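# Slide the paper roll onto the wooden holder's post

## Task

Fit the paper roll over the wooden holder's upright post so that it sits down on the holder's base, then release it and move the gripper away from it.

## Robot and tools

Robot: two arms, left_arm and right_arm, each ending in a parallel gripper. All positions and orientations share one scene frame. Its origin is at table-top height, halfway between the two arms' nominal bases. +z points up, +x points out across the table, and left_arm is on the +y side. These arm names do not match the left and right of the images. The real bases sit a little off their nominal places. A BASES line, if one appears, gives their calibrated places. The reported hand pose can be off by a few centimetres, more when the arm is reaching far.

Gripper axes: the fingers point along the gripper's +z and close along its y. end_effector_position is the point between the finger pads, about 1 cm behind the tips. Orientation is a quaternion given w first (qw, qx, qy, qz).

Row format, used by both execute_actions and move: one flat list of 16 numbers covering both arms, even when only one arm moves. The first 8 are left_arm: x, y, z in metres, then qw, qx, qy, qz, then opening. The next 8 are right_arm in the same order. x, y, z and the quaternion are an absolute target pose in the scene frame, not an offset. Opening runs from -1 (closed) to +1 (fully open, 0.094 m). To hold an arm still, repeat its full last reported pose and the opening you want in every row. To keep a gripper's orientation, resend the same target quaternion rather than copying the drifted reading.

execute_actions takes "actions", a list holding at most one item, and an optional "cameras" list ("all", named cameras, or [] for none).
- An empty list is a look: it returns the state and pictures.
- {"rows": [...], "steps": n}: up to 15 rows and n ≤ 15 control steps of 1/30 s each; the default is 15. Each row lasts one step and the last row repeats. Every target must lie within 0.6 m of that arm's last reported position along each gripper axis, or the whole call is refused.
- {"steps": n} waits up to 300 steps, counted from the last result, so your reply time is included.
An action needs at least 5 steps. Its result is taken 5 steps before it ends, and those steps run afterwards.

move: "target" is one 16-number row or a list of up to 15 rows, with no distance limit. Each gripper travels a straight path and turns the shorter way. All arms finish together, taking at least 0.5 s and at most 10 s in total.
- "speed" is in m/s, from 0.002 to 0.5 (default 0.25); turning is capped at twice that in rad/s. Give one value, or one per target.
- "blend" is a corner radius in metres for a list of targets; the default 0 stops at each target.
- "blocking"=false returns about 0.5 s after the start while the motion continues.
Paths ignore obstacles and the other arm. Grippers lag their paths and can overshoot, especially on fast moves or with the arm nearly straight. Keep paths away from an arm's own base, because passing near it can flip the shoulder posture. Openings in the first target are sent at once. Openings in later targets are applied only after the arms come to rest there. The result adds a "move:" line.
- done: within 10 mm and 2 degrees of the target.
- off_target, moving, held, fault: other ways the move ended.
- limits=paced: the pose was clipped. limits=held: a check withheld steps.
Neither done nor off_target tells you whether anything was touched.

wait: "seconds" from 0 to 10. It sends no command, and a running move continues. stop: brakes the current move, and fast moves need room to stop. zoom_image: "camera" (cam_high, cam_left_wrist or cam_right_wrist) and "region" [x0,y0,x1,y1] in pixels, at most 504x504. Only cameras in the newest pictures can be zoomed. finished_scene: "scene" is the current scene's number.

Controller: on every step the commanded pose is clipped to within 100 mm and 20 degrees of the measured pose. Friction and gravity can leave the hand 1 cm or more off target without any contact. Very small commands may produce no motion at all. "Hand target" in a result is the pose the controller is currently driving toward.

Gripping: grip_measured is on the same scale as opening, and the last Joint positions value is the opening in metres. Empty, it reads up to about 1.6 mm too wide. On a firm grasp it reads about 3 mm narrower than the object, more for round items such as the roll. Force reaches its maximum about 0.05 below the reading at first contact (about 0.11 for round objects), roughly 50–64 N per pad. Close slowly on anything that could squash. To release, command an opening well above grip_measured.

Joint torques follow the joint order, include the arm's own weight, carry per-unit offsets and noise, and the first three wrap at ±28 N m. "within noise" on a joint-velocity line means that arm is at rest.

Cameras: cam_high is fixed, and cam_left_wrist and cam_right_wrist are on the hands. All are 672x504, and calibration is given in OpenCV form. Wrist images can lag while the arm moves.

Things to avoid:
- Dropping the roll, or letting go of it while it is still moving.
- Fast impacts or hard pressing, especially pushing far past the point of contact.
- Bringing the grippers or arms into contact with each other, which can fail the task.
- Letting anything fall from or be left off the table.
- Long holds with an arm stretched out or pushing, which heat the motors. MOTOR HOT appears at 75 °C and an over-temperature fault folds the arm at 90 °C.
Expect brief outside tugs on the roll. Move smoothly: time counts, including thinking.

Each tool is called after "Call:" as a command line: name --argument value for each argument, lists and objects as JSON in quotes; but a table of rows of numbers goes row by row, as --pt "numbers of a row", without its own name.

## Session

Call:
execute_actions --actions '[]' --cameras '["all"]'

Scene clock: 0.00 s of 4400.00 s.
left_arm: end_effector_position=(+0.4202, +0.4363, +0.1842) grip_measured=+1.000 end_effector_quat_wxyz=(+0.502, -0.148, +0.852, +0.022) | right_arm: end_effector_position=(+0.3129, -0.0584, +0.2484) grip_measured=+1.000 end_effector_quat_wxyz=(+0.226, -0.313, +0.833, +0.396)
Joint positions: left_arm=[0.514 1.361 0.847 -0.026 0.275 0.032 0.094] | right_arm=[0.374 1.689 1.564 -0.823 -0.767 -0.075 0.094]
Joint velocities: within noise
Joint torques (N m): no reading
Motor temperatures (°C): left_arm=[23 24 21 24 22 21 23] | right_arm=[23 23 22 22 22 23 24]
Heat: left arm: 24 °C; right arm: 24 °C.
Hand target: left_arm +0.4204, +0.4360, +0.1883; +0.505, -0.146, +0.850, +0.022 | right_arm +0.3117, -0.0574, +0.2582; +0.235, -0.319, +0.826, +0.401
camera_calibration:
cam_left_wrist: T_world_to_cam=[[0.309565, -0.923343, 0.227172, 0.226925], [-0.769323, -0.383616, -0.510863, 0.609734], [0.558849, -0.0166232, -0.829103, 0.0287855], [0, 0, 0, 1]] pos_world=[0.382748, 0.443912, 0.283806]
cam_right_wrist: T_world_to_cam=[[0.784237, -0.424313, -0.452692, -0.15854], [-0.588642, -0.739459, -0.326651, 0.24589], [-0.196145, 0.522645, -0.82968, 0.401938], [0, 0, 0, 1]] pos_world=[0.347912, -0.0955156, 0.34203]

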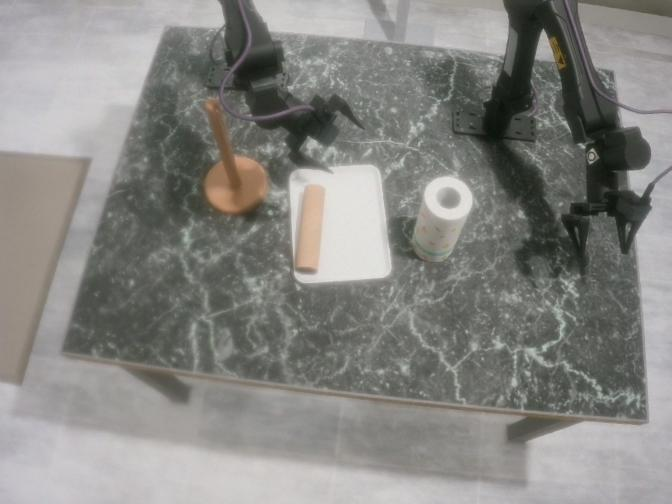

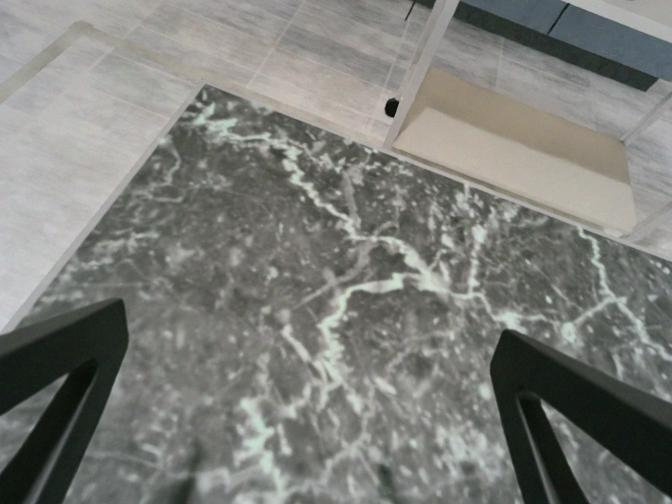

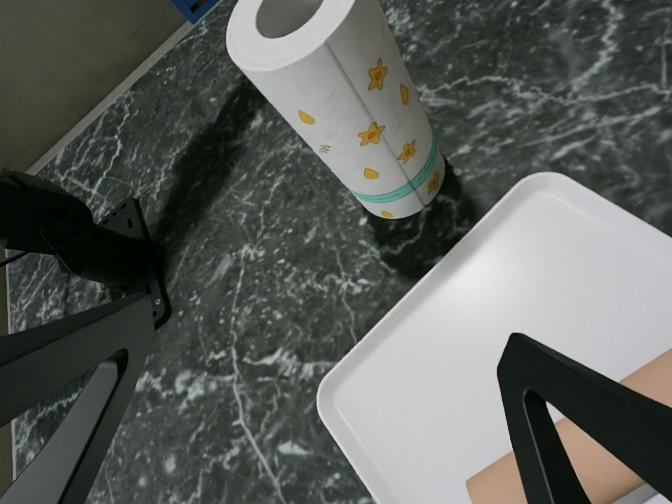

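Call:
move --pt "0.38 0.30 0.33 0.598 0.1515 0.779 -0.116 1 0.30 -0.10 0.48 0.226 -0.313 0.833 0.396 1" --pt "0.378 0.145 0.33 0.598 0.1515 0.779 -0.116 1 0.24 -0.50 0.46 0.428 0.296 0.839 0.158 1" --speed 0.4 --blend 0.08

Call:
zoom_image --camera "cam_high" --region '[370, 50, 530, 290]'

Scene clock: 4.97 s of 4400.00 s.
left_arm: end_effector_position=(+0.3768, +0.1461, +0.3407) grip_measured=+1.000 end_effector_quat_wxyz=(+0.606, +0.155, +0.771, -0.115) | right_arm: end_effector_position=(+0.2417, -0.4978, +0.4560) grip_measured=+1.000 end_effector_quat_wxyz=(+0.465, +0.299, +0.819, +0.153)
Joint positions: left_arm=[-0.324 0.982 0.989 -0.248 0.078 0.029 0.094] | right_arm=[-0.964 1.57 2.36 -1.579 -0.746 0.068 0.094]
Joint velocities: within noise
Joint torques (N m): left_arm=[-0.55 -2.29 5.98 2.24 -0.07 -0.12] | right_arm=[-0.49 -4.31 6.53 1.28 -0.28 0.06]
Motor temperatures (°C): left_arm=[23 24 21 26 22 21 23] | right_arm=[23 24 23 23 22 23 24]
Heat: left arm: 26 °C; right arm: 24 °C.
Hand target: left_arm +0.3779, +0.1451, +0.3301; +0.598, +0.151, +0.779, -0.116 | right_arm +0.2402, -0.4998, +0.4595; +0.469, +0.301, +0.817, +0.148
Off the commanded pose: left_arm 0.011 m, 1 deg | right_arm 0.005 m, 5 deg.
joint sent to its limit (right arm) — joint 4 (wrist pitch), lower limit.
Kept back: nothing.
move: off_target (left_arm, right_arm)
camera_calibration:
cam_left_wrist: T_world_to_cam=[[-0.367983, -0.922741, 0.114619, 0.23035], [-0.651133, 0.167723, -0.740199, 0.498045], [0.663787, -0.347013, -0.662547, 0.13002], [0, 0, 0, 1]] pos_world=[0.322753, 0.174138, 0.428394]
cam_right_wrist: T_world_to_cam=[[-0.276077, -0.846051, -0.456046, -0.147294], [-0.786994, 0.471371, -0.398058, 0.630089], [0.551745, 0.249011, -0.795972, 0.457458], [0, 0, 0, 1]] pos_world=[0.202812, -0.535535, 0.547763]

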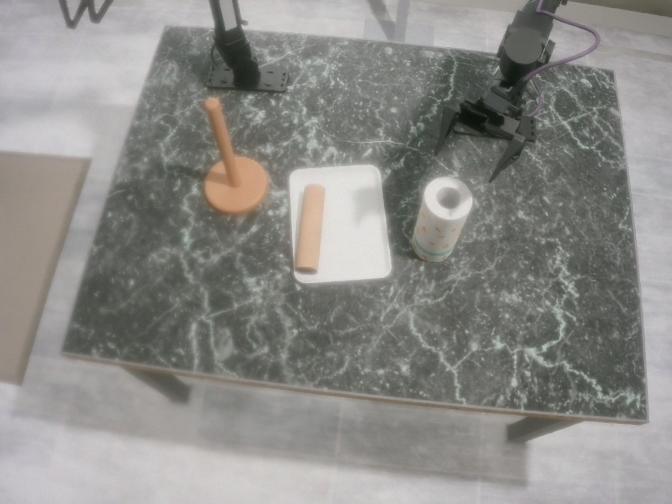

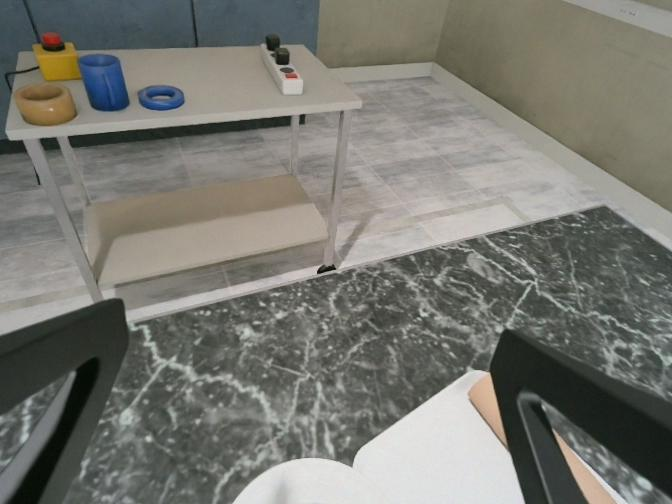

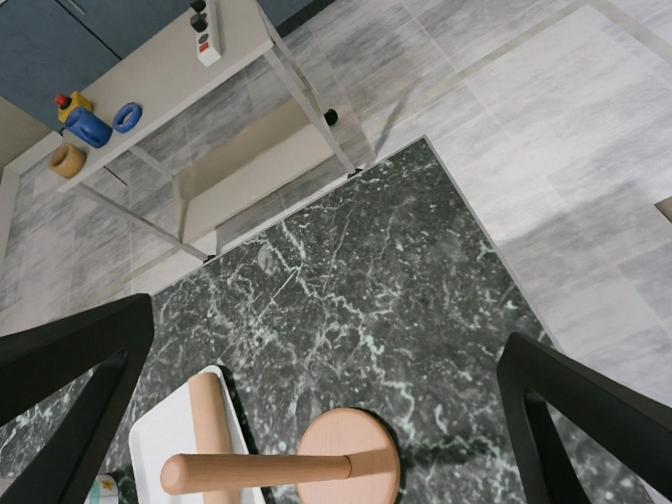

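Scaled by 2.100 from the camera's 672x504 image, which has a finer 960x720 frame.

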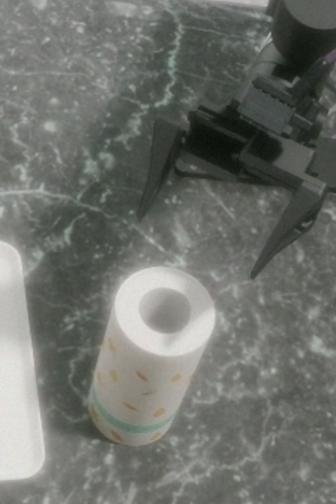

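Call:
move --target '[0.375,0.146,0.228,0.598,0.1515,0.779,-0.116,1,0.24,-0.50,0.46,0.469,0.301,0.817,0.148,1]' --speed 0.25 --cameras '["cam_high","cam_left_wrist"]'

Call:
zoom_image --camera "cam_high" --region '[370, 50, 530, 290]'

Scene clock: 6.87 s of 4400.00 s.
left_arm: end_effector_position=(+0.3788, +0.1459, +0.2344) grip_measured=+1.000 end_effector_quat_wxyz=(+0.601, +0.153, +0.776, -0.115) | right_arm: end_effector_position=(+0.2416, -0.4978, +0.4560) grip_measured=+1.000 end_effector_quat_wxyz=(+0.465, +0.299, +0.819, +0.153)
Joint positions: left_arm=[-0.324 0.974 0.575 0.143 0.076 0.025 0.094] | right_arm=[-0.964 1.57 2.36 -1.579 -0.746 0.069 0.094]
Joint velocities: within noise
Joint torques (N m): left_arm=[-0.54 -3.67 5.81 2.24 -0.05 -0.08] | right_arm=[-0.59 -4.25 6.64 1.32 -0.32 0.05]
Motor temperatures (°C): left_arm=[23 24 21 26 22 21 23] | right_arm=[23 24 23 23 22 23 24]
Heat: left arm: 26 °C; right arm: 24 °C.
Hand target: left_arm +0.3752, +0.1460, +0.2279; +0.598, +0.152, +0.779, -0.116 | right_arm +0.2400, -0.5000, +0.4599; +0.469, +0.301, +0.817, +0.148
Off the commanded pose: left_arm 0.007 m, 0 deg | right_arm 0.005 m, 1 deg.
joint sent to its limit (right arm) — joint 4 (wrist pitch), lower limit.
Kept back: nothing.
move: done
camera_calibration:
cam_left_wrist: T_world_to_cam=[[-0.363273, -0.924078, 0.118795, 0.240524], [-0.662987, 0.166812, -0.72981, 0.422827], [0.654585, -0.34388, -0.67325, 0.063671], [0, 0, 0, 1]] pos_world=[0.326027, 0.173626, 0.322877]
Images, in order (width x height): cam_high 672x504, cam_left_wrist 672x504.

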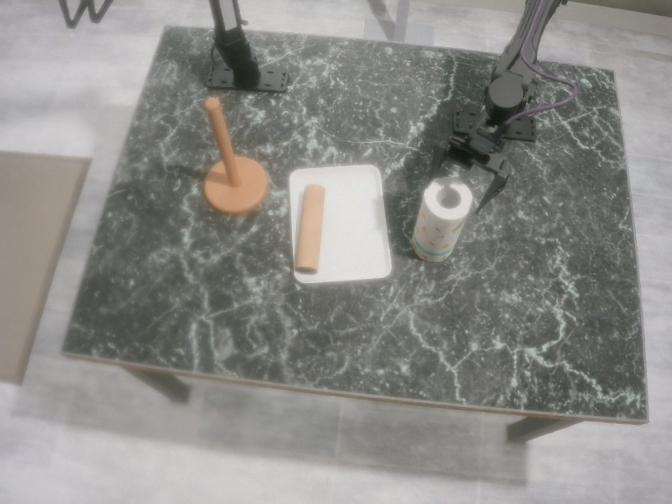

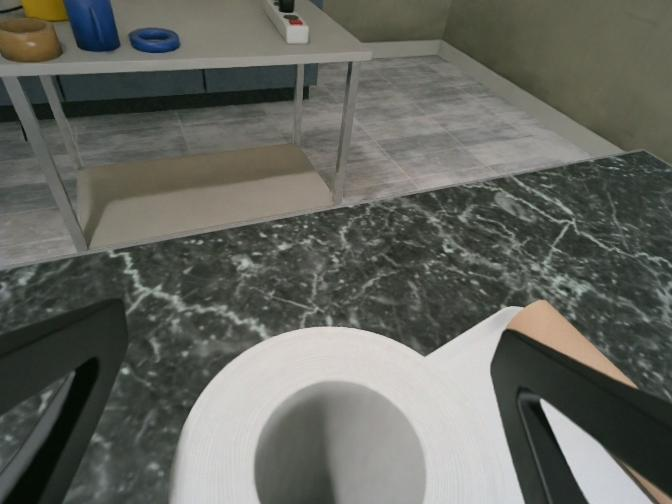

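Scaled by 2.100 from the camera's 672x504 image, which has a finer 960x720 frame.

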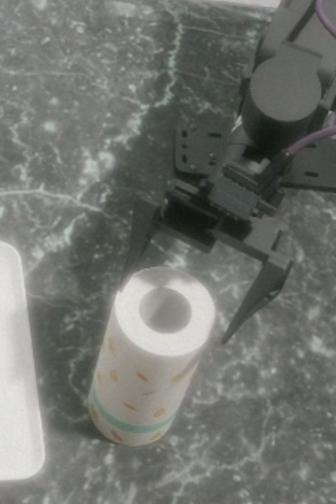

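Call:
move --target '[0.3665,0.1403,0.222,0.598,0.1515,0.779,-0.116,1,0.24,-0.50,0.46,0.469,0.301,0.817,0.148,1]' --speed 0.15 --cameras '["cam_high","cam_left_wrist"]'

Call:
zoom_image --camera "cam_high" --region '[400, 120, 520, 280]'

Scene clock: 8.07 s of 4400.00 s.
left_arm: end_effector_position=(+0.3713, +0.1393, +0.2248) grip_measured=+1.000 end_effector_quat_wxyz=(+0.597, +0.155, +0.779, -0.114) | right_arm: end_effector_position=(+0.2416, -0.4978, +0.4560) grip_measured=+1.000 end_effector_quat_wxyz=(+0.465, +0.299, +0.819, +0.153)
Joint positions: left_arm=[-0.368 0.958 0.539 0.154 0.036 0.017 0.094] | right_arm=[-0.964 1.57 2.36 -1.579 -0.746 0.069 0.094]
Joint velocities: within noise
Joint torques (N m): left_arm=[-0.54 -4.4 5.94 2.23 -0.07 -0.14] | right_arm=[-0.64 -4.27 6.6 1.31 -0.32 0.04]
Motor temperatures (°C): left_arm=[23 24 21 27 22 21 23] | right_arm=[23 24 23 23 22 23 24]
Heat: left arm: 27 °C; right arm: 24 °C.
Hand target: left_arm +0.3668, +0.1403, +0.2221; +0.598, +0.152, +0.779, -0.116 | right_arm +0.2400, -0.5000, +0.4599; +0.469, +0.301, +0.817, +0.148
Off the commanded pose: left_arm 0.006 m, 1 deg | right_arm 0.005 m, 1 deg.
joint sent to its limit (right arm) — joint 4 (wrist pitch), lower limit.
Kept back: nothing.
move: done
camera_calibration:
cam_left_wrist: T_world_to_cam=[[-0.365185, -0.923604, 0.116602, 0.233975], [-0.668437, 0.17297, -0.723376, 0.411671], [0.647944, -0.342107, -0.680537, 0.0637012], [0, 0, 0, 1]] pos_world=[0.319345, 0.166686, 0.313862]
Images, in order (width x height): cam_high 672x504, cam_left_wrist 672x504.

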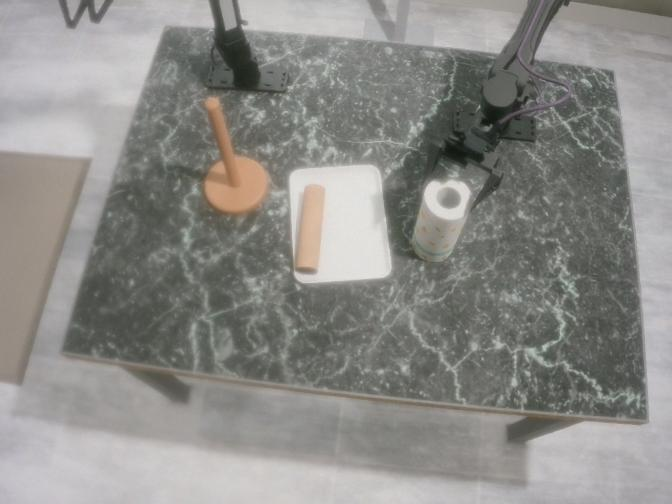

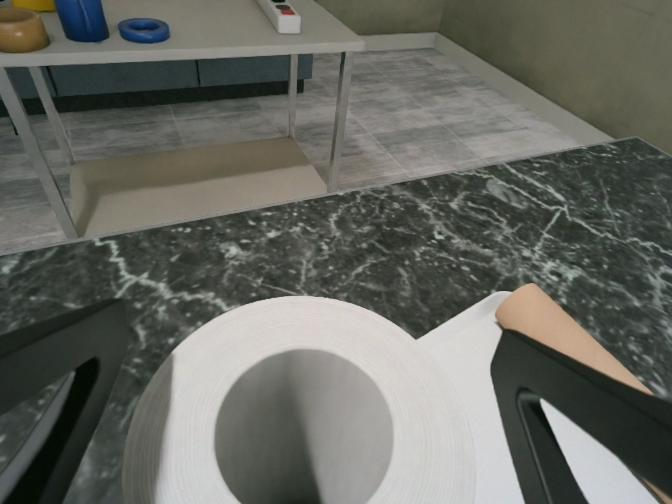

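Scaled by 3.150 from the camera's 672x504 image, which has a finer 960x720 frame.

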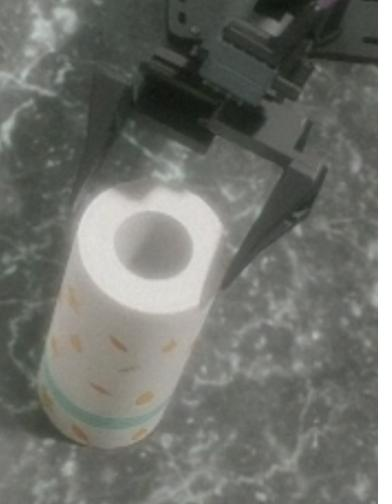

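Call:
move --target '[0.3675,0.1425,0.134,0.598,0.1515,0.779,-0.116,1,0.24,-0.50,0.46,0.469,0.301,0.817,0.148,1]' --speed 0.15 --cameras '["cam_high","cam_left_wrist"]'

Call:
zoom_image --camera "cam_high" --region '[400, 120, 520, 280]'

Scene clock: 9.67 s of 4400.00 s.
left_arm: end_effector_position=(+0.3704, +0.1399, +0.1467) grip_measured=+1.000 end_effector_quat_wxyz=(+0.610, +0.153, +0.769, -0.116) | right_arm: end_effector_position=(+0.2416, -0.4978, +0.4560) grip_measured=+1.000 end_effector_quat_wxyz=(+0.465, +0.299, +0.819, +0.153)
Joint positions: left_arm=[-0.368 1.167 0.252 0.683 0.034 0.017 0.094] | right_arm=[-0.964 1.57 2.36 -1.579 -0.746 0.069 0.094]
Joint velocities: within noise
Joint torques (N m): left_arm=[0.65 -2.25 5.01 2.25 0.07 -0.09] | right_arm=[-0.64 -4.19 6.71 1.3 -0.32 0.05]
Motor temperatures (°C): left_arm=[23 24 21 27 22 21 23] | right_arm=[23 24 23 23 22 23 24]
Heat: left arm: 27 °C; right arm: 24 °C.
Hand target: left_arm +0.3673, +0.1425, +0.1343; +0.598, +0.151, +0.779, -0.116 | right_arm +0.2400, -0.5000, +0.4599; +0.469, +0.301, +0.817, +0.148
Off the commanded pose: left_arm 0.013 m, 2 deg | right_arm 0.005 m, 1 deg.
joint sent to its limit (right arm) — joint 4 (wrist pitch), lower limit.
Kept back: nothing.
move: off_target (left_arm)
camera_calibration:
cam_left_wrist: T_world_to_cam=[[-0.367311, -0.922876, 0.115678, 0.244142], [-0.646069, 0.163693, -0.74552, 0.350708], [0.669087, -0.348574, -0.656368, 0.000918709], [0, 0, 0, 1]] pos_world=[0.315643, 0.168224, 0.233821]
Images, in order (width x height): cam_high 672x504, cam_left_wrist 672x504.

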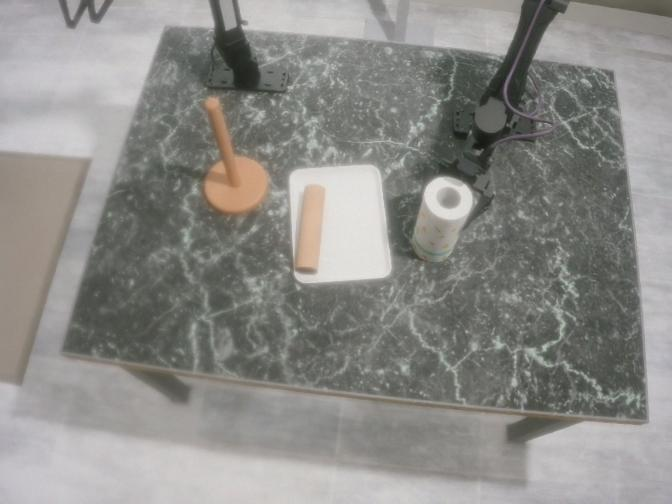

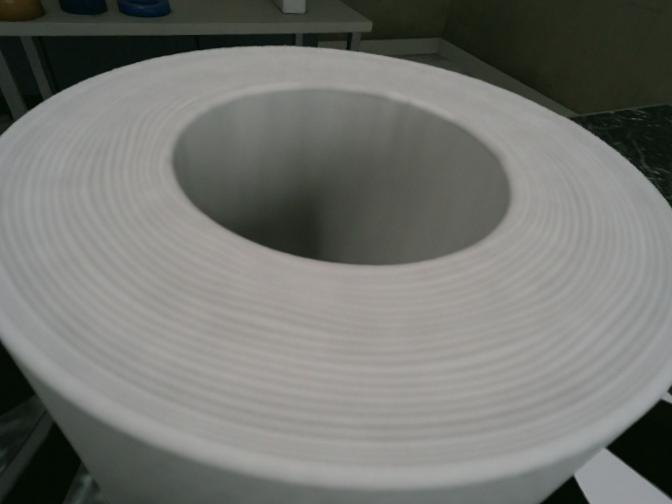

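Scaled by 3.150 from the camera's 672x504 image, which has a finer 960x720 frame.

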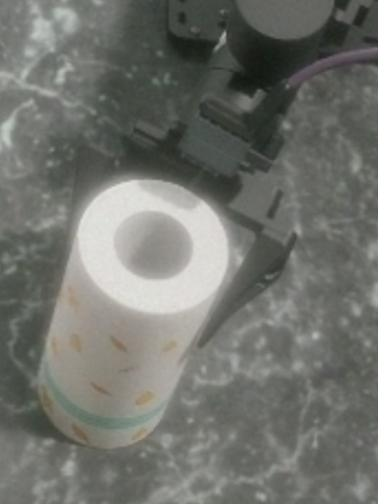

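Call:
move --pt "0.367 0.1415 0.134 0.598 0.1515 0.779 -0.116 0.4 0.24 -0.50 0.46 0.469 0.301 0.817 0.148 1" --pt "0.37 0.12 0.38 0.600 0.1515 0.777 -0.116 0.4 0.15 -0.56 0.44 0.485 0.435 0.754 0.065 1" --pt "0.2755 -0.2895 0.535 0.5335 0.4068 0.6703 -0.3176 0.4 0.06 -0.62 0.42 0.4915 0.562 0.665 -0.021 1" --speed '[0.2,0.25,0.38]' --blend '[0,0.1,0]'

Call:
zoom_image --camera "cam_high" --region '[130, 0, 330, 240]'

Scene clock: 14.17 s of 4400.00 s.
left_arm: end_effector_position=(+0.2720, -0.2862, +0.5277) grip_measured=+0.619 end_effector_quat_wxyz=(+0.619, +0.359, +0.585, -0.381) | right_arm: end_effector_position=(+0.0598, -0.6255, +0.4136) grip_measured=+1.000 end_effector_quat_wxyz=(+0.481, +0.568, +0.668, -0.013)
Joint positions: left_arm=[-1.221 2.238 2.836 -0.54 -0.101 0.004 0.076] | right_arm=[-1.718 1.401 1.974 -1.42 -0.77 0.011 0.094]
Joint velocities: within noise
Joint torques (N m): left_arm=[0.44 -10.81 8.34 2.46 0.05 0.09] | right_arm=[-0.61 -6.79 4.11 1.48 -0.51 0.06]
Motor temperatures (°C): left_arm=[23 24 22 28 22 21 24] | right_arm=[23 24 23 24 22 23 24]
Heat: left arm: 28 °C; right arm: 24 °C.
Hand target: left_arm +0.2749, -0.2881, +0.5338; +0.631, +0.354, +0.573, -0.385 | right_arm +0.0600, -0.6200, +0.4199; +0.491, +0.562, +0.665, -0.021
Off the commanded pose: left_arm 0.009 m, 17 deg | right_arm 0.008 m, 2 deg.
elbow stopped short (left arm): the move would have taken joint 3 (elbow) straighter than the controller allows.
Kept back: nothing.
move: off_target (left_arm)
camera_calibration:
cam_left_wrist: T_world_to_cam=[[-0.897601, -0.42338, 0.122724, 0.0541958], [-0.278932, 0.329944, -0.90185, 0.671218], [0.341334, -0.843734, -0.414252, -0.0120361], [0, 0, 0, 1]] pos_world=[0.239979, -0.208674, 0.593701]
cam_right_wrist: T_world_to_cam=[[-0.763107, -0.455737, -0.458226, -0.0507354], [-0.296025, 0.876765, -0.379015, 0.746692], [0.574488, -0.153583, -0.803975, 0.306029], [0, 0, 0, 1]] pos_world=[0.00651362, -0.630795, 0.505799]

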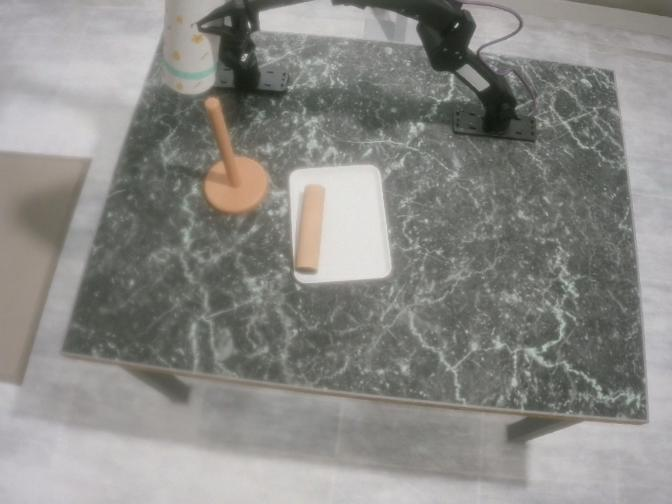

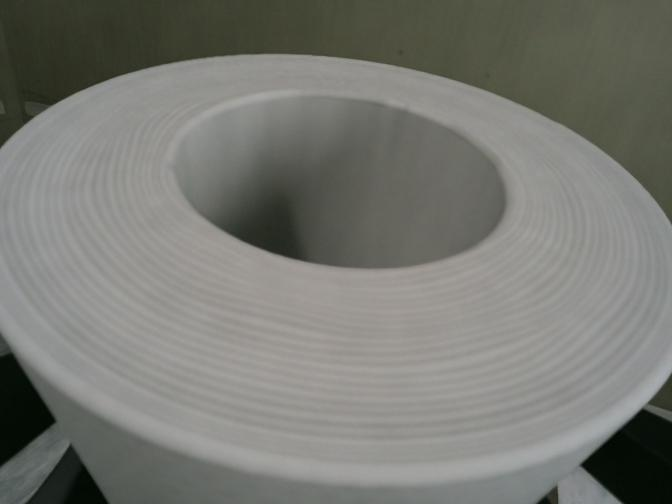

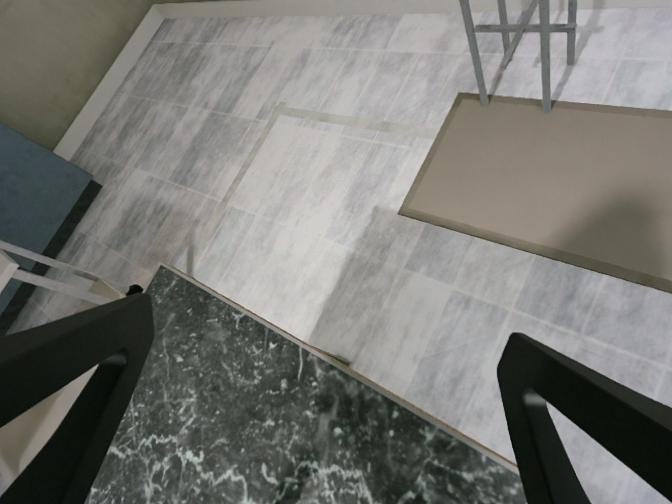

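Scaled by 2.100 from the camera's 672x504 image, which has a finer 960x720 frame.

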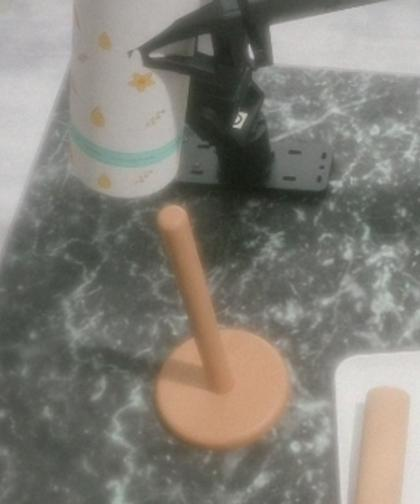

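Call:
move --target '[0.2745,-0.2870,0.492,0.5335,0.4068,0.6703,-0.3176,0.4,0.06,-0.62,0.42,0.4915,0.562,0.665,-0.021,1]' --speed 0.15 --cameras '["cam_high"]'

Call:
zoom_image --camera "cam_high" --region '[130, 0, 330, 240]'

Scene clock: 16.10 s of 4400.00 s.
left_arm: end_effector_position=(+0.2722, -0.2851, +0.4879) grip_measured=+0.619 end_effector_quat_wxyz=(+0.574, +0.392, +0.630, -0.345) | right_arm: end_effector_position=(+0.0598, -0.6256, +0.4137) grip_measured=+1.000 end_effector_quat_wxyz=(+0.481, +0.569, +0.667, -0.013)
Joint positions: left_arm=[-1.221 2.238 2.836 -0.701 -0.104 0.005 0.076] | right_arm=[-1.718 1.401 1.974 -1.419 -0.77 0.012 0.094]
Joint velocities: within noise
Joint torques (N m): left_arm=[0.05 -11.25 8.39 2.34 -0.07 -0.11] | right_arm=[-0.65 -6.74 4.05 1.47 -0.5 0.06]
Motor temperatures (°C): left_arm=[23 24 22 29 22 21 24] | right_arm=[23 24 23 24 22 23 24]
Heat: left arm: 29 °C; right arm: 24 °C.
Hand target: left_arm +0.2742, -0.2863, +0.4913; +0.579, +0.385, +0.628, -0.349 | right_arm +0.0600, -0.6200, +0.4199; +0.491, +0.562, +0.665, -0.021
Off the commanded pose: left_arm 0.005 m, 7 deg | right_arm 0.008 m, 2 deg.
elbow stopped short (left arm): the move would have taken joint 3 (elbow) straighter than the controller allows.
Kept back: nothing.
move: off_target (left_arm)
Images, in order (width x height): cam_high 672x504.

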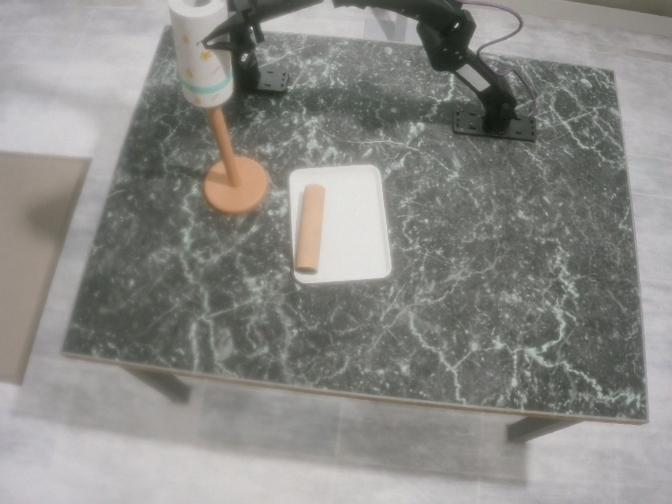

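Scaled by 2.100 from the camera's 672x504 image, which has a finer 960x720 frame.

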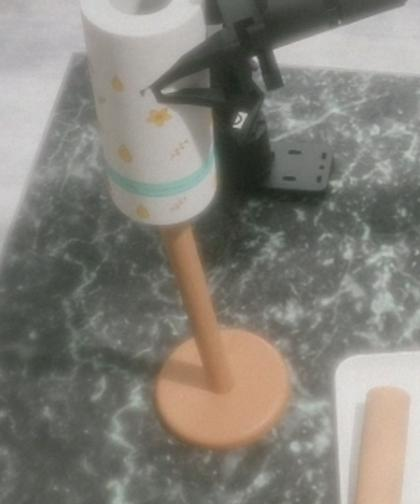

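Call:
move --target '[0.277,-0.299,0.455,0.5335,0.4068,0.6703,-0.3176,0.4,0.06,-0.62,0.42,0.4915,0.562,0.665,-0.021,1]' --speed 0.12 --cameras '["cam_high"]'

Call:
zoom_image --camera "cam_high" --region '[130, 0, 330, 240]'

Scene clock: 18.17 s of 4400.00 s.
left_arm: end_effector_position=(+0.2763, -0.2910, +0.4574) grip_measured=+0.619 end_effector_quat_wxyz=(+0.548, +0.404, +0.657, -0.325) | right_arm: end_effector_position=(+0.0598, -0.6257, +0.4137) grip_measured=+1.000 end_effector_quat_wxyz=(+0.481, +0.568, +0.667, -0.013)
Joint positions: left_arm=[-1.221 2.265 2.836 -0.763 -0.113 -0.005 0.076] | right_arm=[-1.718 1.401 1.974 -1.419 -0.77 0.012 0.094]
Joint velocities: within noise
Joint torques (N m): left_arm=[-0.47 -10.69 8.43 2.35 -0.07 -0.11] | right_arm=[-0.61 -6.74 4.07 1.45 -0.51 0.06]
Motor temperatures (°C): left_arm=[23 25 22 29 22 21 24] | right_arm=[23 24 23 24 22 23 24]
Heat: left arm: 29 °C; right arm: 24 °C.
Hand target: left_arm +0.2766, -0.2981, +0.4544; +0.550, +0.400, +0.656, -0.329 | right_arm +0.0600, -0.6200, +0.4199; +0.491, +0.562, +0.665, -0.021
Off the commanded pose: left_arm 0.008 m, 2 deg | right_arm 0.008 m, 2 deg.
elbow stopped short (left arm): the move would have taken joint 3 (elbow) straighter than the controller allows.
Kept back: nothing.
move: done
Images, in order (width x height): cam_high 672x504.

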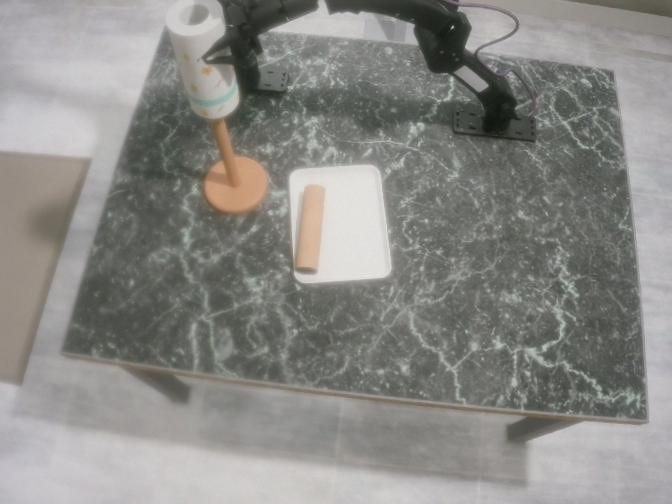

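Scaled by 2.100 from the camera's 672x504 image, which has a finer 960x720 frame.

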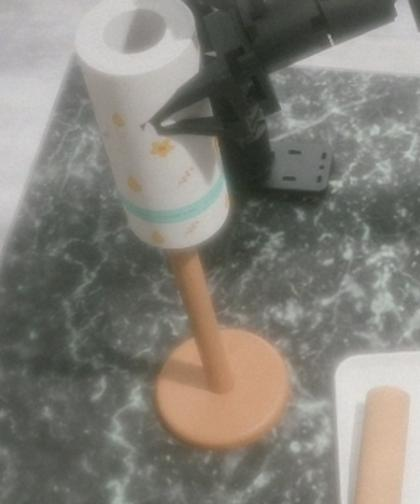

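Call:
move --target '[0.277,-0.302,0.405,0.5335,0.4068,0.6703,-0.3176,0.4,0.06,-0.62,0.42,0.4915,0.562,0.665,-0.021,1]' --speed 0.1 --cameras '["cam_high"]'

Call:
zoom_image --camera "cam_high" --region '[130, 0, 330, 240]'

Scene clock: 19.63 s of 4400.00 s.
left_arm: end_effector_position=(+0.2849, -0.3105, +0.3732) grip_measured=+0.619 end_effector_quat_wxyz=(+0.516, +0.419, +0.685, -0.297) | right_arm: end_effector_position=(+0.0598, -0.6257, +0.4137) grip_measured=+1.000 end_effector_quat_wxyz=(+0.481, +0.568, +0.667, -0.013)
Joint positions: left_arm=[-1.223 2.132 2.315 -0.481 -0.127 -0.013 0.076] | right_arm=[-1.718 1.401 1.974 -1.419 -0.77 0.012 0.094]
Joint velocities: within noise
Joint torques (N m): left_arm=[-0.59 -17.06 6.86 2.42 0 -0.11] | right_arm=[-0.59 -6.82 4.08 1.46 -0.52 0.07]
Motor temperatures (°C): left_arm=[23 25 22 29 22 21 24] | right_arm=[23 24 23 24 22 23 24]
Heat: left arm: 29 °C; right arm: 24 °C.
Hand target: left_arm +0.2771, -0.3016, +0.4047; +0.533, +0.407, +0.670, -0.317 | right_arm +0.0600, -0.6200, +0.4199; +0.491, +0.562, +0.665, -0.021
Off the commanded pose: left_arm 0.034 m, 4 deg | right_arm 0.008 m, 2 deg.
Kept back: nothing.
move: off_target (left_arm)
Images, in order (width x height): cam_high 672x504.

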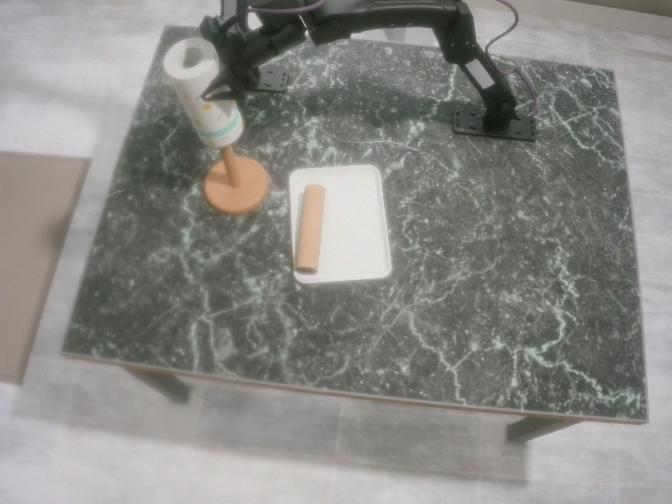

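Scaled by 2.100 from the camera's 672x504 image, which has a finer 960x720 frame.

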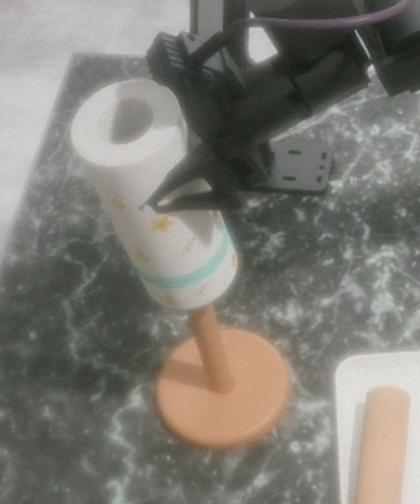

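Call:
move --target '[0.269,-0.289,0.345,0.551,0.3945,0.6565,-0.331,0.4,0.06,-0.62,0.42,0.4915,0.562,0.665,-0.021,1]' --speed 0.1 --cameras '["cam_high"]'

Call:
zoom_image --camera "cam_high" --region '[130, 10, 330, 250]'

Scene clock: 21.23 s of 4400.00 s.
left_arm: end_effector_position=(+0.2778, -0.2994, +0.3117) grip_measured=+0.619 end_effector_quat_wxyz=(+0.533, +0.409, +0.673, -0.310) | right_arm: end_effector_position=(+0.0598, -0.6257, +0.4137) grip_measured=+1.000 end_effector_quat_wxyz=(+0.481, +0.568, +0.667, -0.013)
Joint positions: left_arm=[-1.229 1.967 1.763 -0.041 -0.133 -0.014 0.076] | right_arm=[-1.718 1.401 1.974 -1.419 -0.77 0.012 0.094]
Joint velocities: within noise
Joint torques (N m): left_arm=[-0.59 -17.24 6.23 2.42 -0.02 -0.13] | right_arm=[-0.57 -6.75 4.05 1.45 -0.5 0.05]
Motor temperatures (°C): left_arm=[23 26 22 29 22 21 24] | right_arm=[23 24 23 24 22 23 24]
Heat: left arm: 29 °C; right arm: 24 °C.
Hand target: left_arm +0.2695, -0.2895, +0.3445; +0.551, +0.395, +0.657, -0.331 | right_arm +0.0600, -0.6199, +0.4199; +0.491, +0.562, +0.665, -0.021
Off the commanded pose: left_arm 0.036 m, 4 deg | right_arm 0.008 m, 2 deg.
Kept back: nothing.
move: off_target (left_arm)
Images, in order (width x height): cam_high 672x504.

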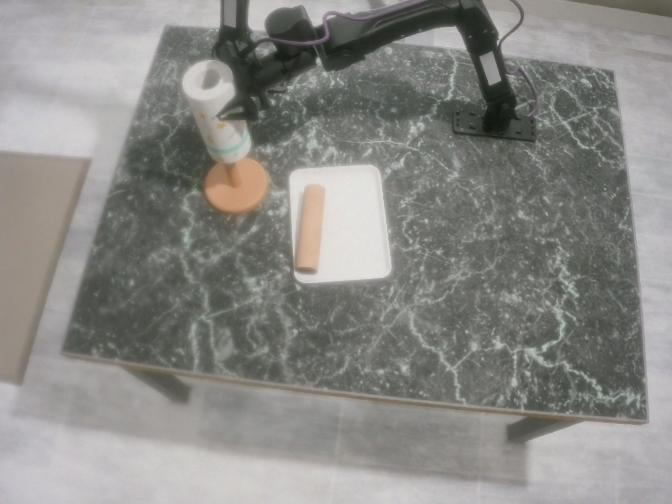

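Scaled by 2.100 from the camera's 672x504 image, which has a finer 960x720 frame.

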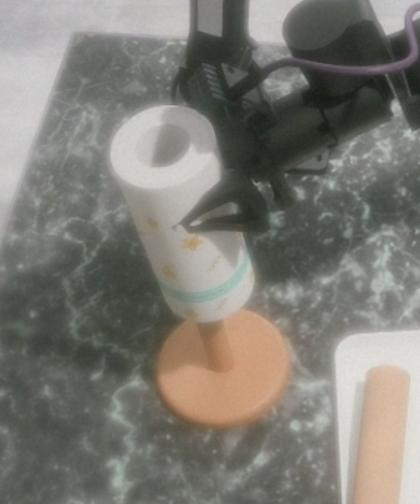

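Call:
move --target '[0.270,-0.288,0.235,0.551,0.3945,0.6565,-0.331,0.4,0.06,-0.62,0.42,0.4915,0.562,0.665,-0.021,1]' --speed 0.13 --cameras '["cam_high"]'

Call:
zoom_image --camera "cam_high" --region '[130, 10, 330, 250]'

Scene clock: 22.87 s of 4400.00 s.
left_arm: end_effector_position=(+0.2735, -0.2867, +0.2381) grip_measured=+0.619 end_effector_quat_wxyz=(+0.551, +0.397, +0.660, -0.323) | right_arm: end_effector_position=(+0.0598, -0.6257, +0.4138) grip_measured=+1.000 end_effector_quat_wxyz=(+0.481, +0.568, +0.667, -0.014)
Joint positions: left_arm=[-1.229 1.952 1.391 0.373 -0.136 -0.015 0.076] | right_arm=[-1.718 1.401 1.974 -1.418 -0.77 0.012 0.094]
Joint velocities: within noise
Joint torques (N m): left_arm=[-0.44 -11.63 6.08 2.57 0.02 -0.11] | right_arm=[-0.59 -6.79 4.08 1.44 -0.51 0.06]
Motor temperatures (°C): left_arm=[23 27 22 30 22 21 24] | right_arm=[23 24 23 24 22 23 24]
Heat: left arm: 30 °C; right arm: 24 °C.
Hand target: left_arm +0.2700, -0.2879, +0.2351; +0.551, +0.395, +0.657, -0.331 | right_arm +0.0600, -0.6200, +0.4199; +0.491, +0.562, +0.665, -0.021
Off the commanded pose: left_arm 0.005 m, 1 deg | right_arm 0.008 m, 2 deg.
Kept back: nothing.
move: done
Images, in order (width x height): cam_high 672x504.

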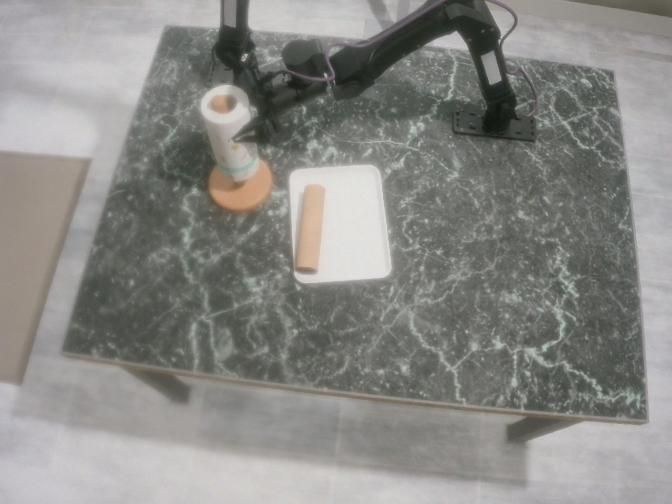

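Scaled by 2.100 from the camera's 672x504 image, which has a finer 960x720 frame.

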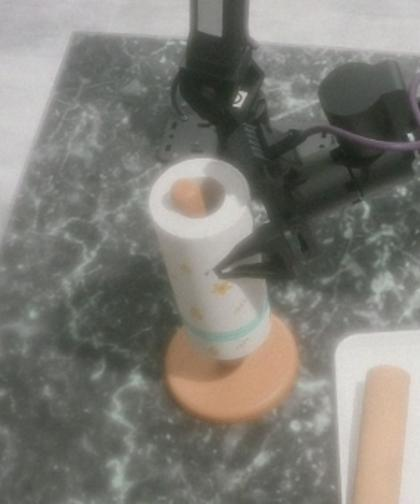

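Call:
move --pt "0.274 -0.299 0.20 0.536 0.404 0.668 -0.319 0.4 0.06 -0.62 0.42 0.4915 0.562 0.665 -0.021 1" --pt "0.274 -0.300 0.153 0.536 0.404 0.668 -0.319 0.4 0.06 -0.62 0.42 0.4915 0.562 0.665 -0.021 1" --speed '[0.12,0.07]' --blend 0.015 --cameras '["cam_high"]'

Call:
zoom_image --camera "cam_high" --region '[130, 10, 330, 250]'

Scene clock: 24.40 s of 4400.00 s.
left_arm: end_effector_position=(+0.2776, -0.2977, +0.1778) grip_measured=+0.619 end_effector_quat_wxyz=(+0.548, +0.398, +0.661, -0.322) | right_arm: end_effector_position=(+0.0598, -0.6257, +0.4138) grip_measured=+1.000 end_effector_quat_wxyz=(+0.481, +0.568, +0.667, -0.014)
Joint positions: left_arm=[-1.229 2.084 1.334 0.554 -0.136 -0.016 0.076] | right_arm=[-1.718 1.401 1.974 -1.418 -0.77 0.012 0.094]
Joint velocities: within noise
Joint torques (N m): left_arm=[-0.53 -9.91 5.67 2.43 0.01 -0.1] | right_arm=[-0.64 -6.76 4.16 1.46 -0.52 0.06]
Motor temperatures (°C): left_arm=[23 27 22 30 22 21 25] | right_arm=[23 24 23 24 22 23 24]
Heat: left arm: 30 °C; right arm: 24 °C.
Hand target: left_arm +0.2738, -0.2990, +0.1532; +0.536, +0.404, +0.669, -0.319 | right_arm +0.0600, -0.6200, +0.4199; +0.491, +0.562, +0.665, -0.021
Off the commanded pose: left_arm 0.025 m, 2 deg | right_arm 0.008 m, 2 deg.
Kept back: nothing.
move: off_target (left_arm)
Images, in order (width x height): cam_high 672x504.

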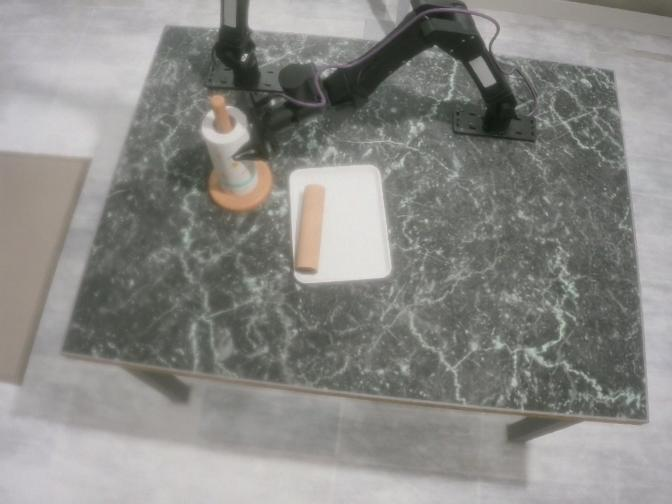

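Scaled by 2.100 from the camera's 672x504 image, which has a finer 960x720 frame.

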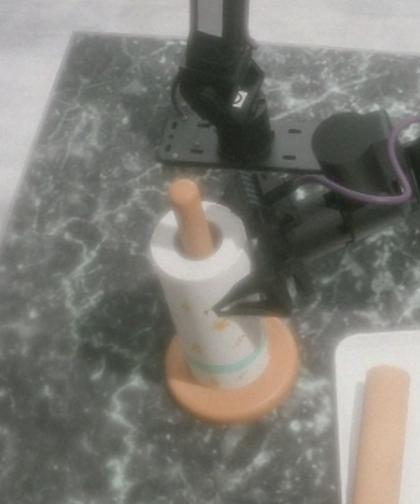

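Call:
move --target '[0.274,-0.300,0.138,0.536,0.404,0.668,-0.319,0.4,0.06,-0.62,0.42,0.4915,0.562,0.665,-0.021,1]' --speed 0.05 --cameras '["cam_high"]'

Call:
zoom_image --camera "cam_high" --region '[130, 10, 330, 250]'

Scene clock: 25.37 s of 4400.00 s.
left_arm: end_effector_position=(+0.2781, -0.2989, +0.1775) grip_measured=+0.619 end_effector_quat_wxyz=(+0.560, +0.390, +0.651, -0.331) | right_arm: end_effector_position=(+0.0598, -0.6257, +0.4138) grip_measured=+1.000 end_effector_quat_wxyz=(+0.481, +0.568, +0.667, -0.014)
Joint positions: left_arm=[-1.229 2.102 1.316 0.631 -0.136 -0.016 0.076] | right_arm=[-1.718 1.401 1.974 -1.418 -0.77 0.012 0.094]
Joint velocities: within noise
Joint torques (N m): left_arm=[-0.57 -9.2 5.23 2.19 -0.02 -0.11] | right_arm=[-0.58 -6.75 4.05 1.46 -0.51 0.07]
Motor temperatures (°C): left_arm=[23 27 22 30 22 21 25] | right_arm=[23 24 23 25 22 23 24]
Heat: left arm: 30 °C; right arm: 25 °C.
Hand target: left_arm +0.2735, -0.2982, +0.1389; +0.537, +0.404, +0.669, -0.319 | right_arm +0.0600, -0.6200, +0.4199; +0.491, +0.562, +0.665, -0.021
Off the commanded pose: left_arm 0.040 m, 4 deg | right_arm 0.008 m, 2 deg.
Kept back: nothing.
move: off_target (left_arm)
Images, in order (width x height): cam_high 672x504.

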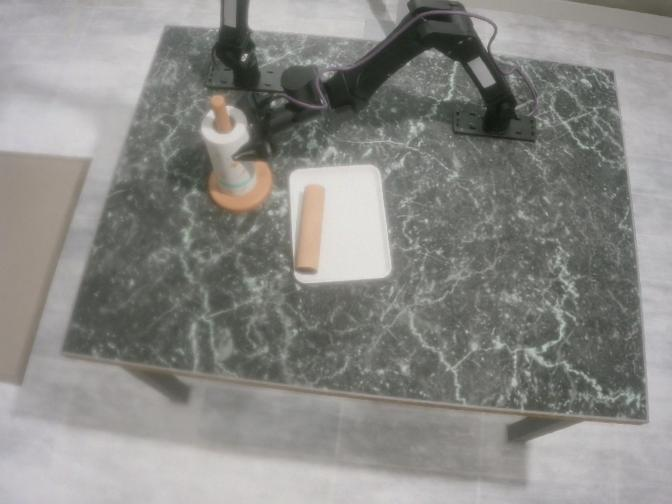

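Scaled by 2.100 from the camera's 672x504 image, which has a finer 960x720 frame.

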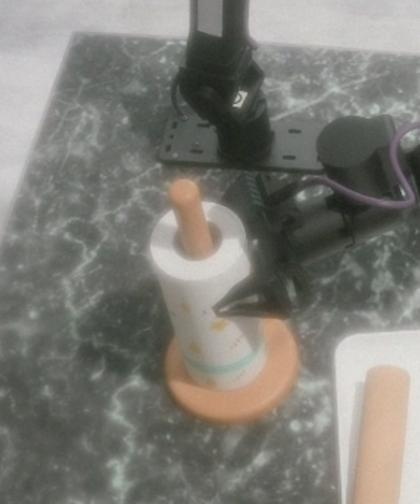

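Call:
move --pt "0.276 -0.299 0.172 0.55 0.396 0.658 -0.325 1 0.06 -0.62 0.42 0.4915 0.562 0.665 -0.021 1" --pt "0.203 -0.158 0.205 0.55 0.396 0.658 -0.325 1 0.06 -0.62 0.42 0.4915 0.562 0.665 -0.021 1" --speed '[0.1,0.17]' --cameras '["cam_high"]'

Call:
zoom_image --camera "cam_high" --region '[130, 10, 330, 250]'

Scene clock: 28.87 s of 4400.00 s.
left_arm: end_effector_position=(+0.2063, -0.1650, +0.2078) grip_measured=+0.999 end_effector_quat_wxyz=(+0.555, +0.397, +0.654, -0.327) | right_arm: end_effector_position=(+0.0598, -0.6257, +0.4138) grip_measured=+1.000 end_effector_quat_wxyz=(+0.481, +0.568, +0.667, -0.014)
Joint positions: left_arm=[-1.296 1.514 0.722 0.618 -0.196 -0.021 0.094] | right_arm=[-1.718 1.401 1.974 -1.418 -0.77 0.012 0.094]
Joint velocities: within noise
Joint torques (N m): left_arm=[-0.47 -9.28 5.19 2.08 -0.12 -0.12] | right_arm=[-0.61 -6.76 4.12 1.47 -0.51 0.06]
Motor temperatures (°C): left_arm=[23 27 22 30 22 21 24] | right_arm=[23 24 23 25 23 23 24]
Heat: left arm: 30 °C; right arm: 25 °C.
Hand target: left_arm +0.2032, -0.1583, +0.2048; +0.551, +0.396, +0.659, -0.325 | right_arm +0.0600, -0.6199, +0.4199; +0.491, +0.562, +0.665, -0.021
Off the commanded pose: left_arm 0.008 m, 1 deg | right_arm 0.008 m, 2 deg.
Kept back: nothing.
move: done
Images, in order (width x height): cam_high 672x504.

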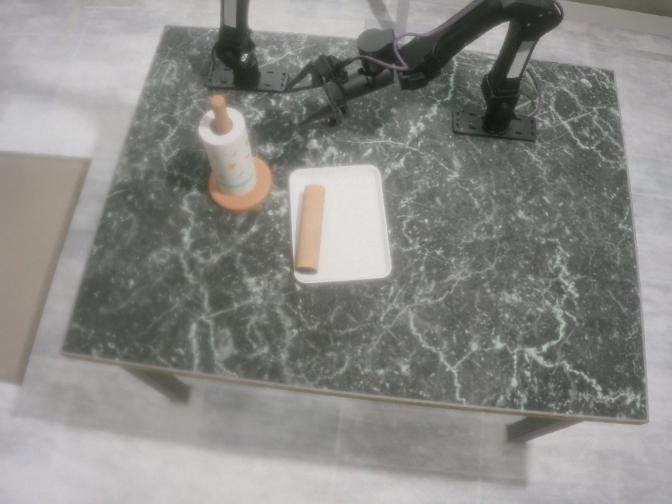

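Scaled by 2.100 from the camera's 672x504 image, which has a finer 960x720 frame.

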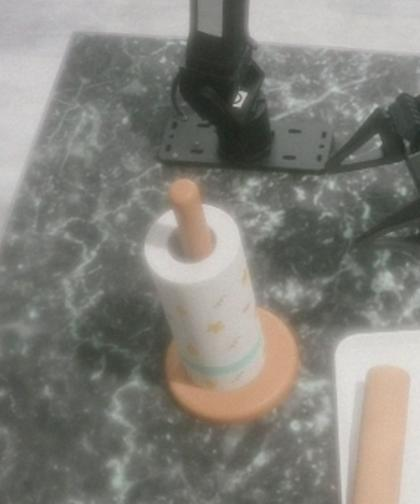

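Call:
finished_scene --scene 2

The scene is finished: the task was done.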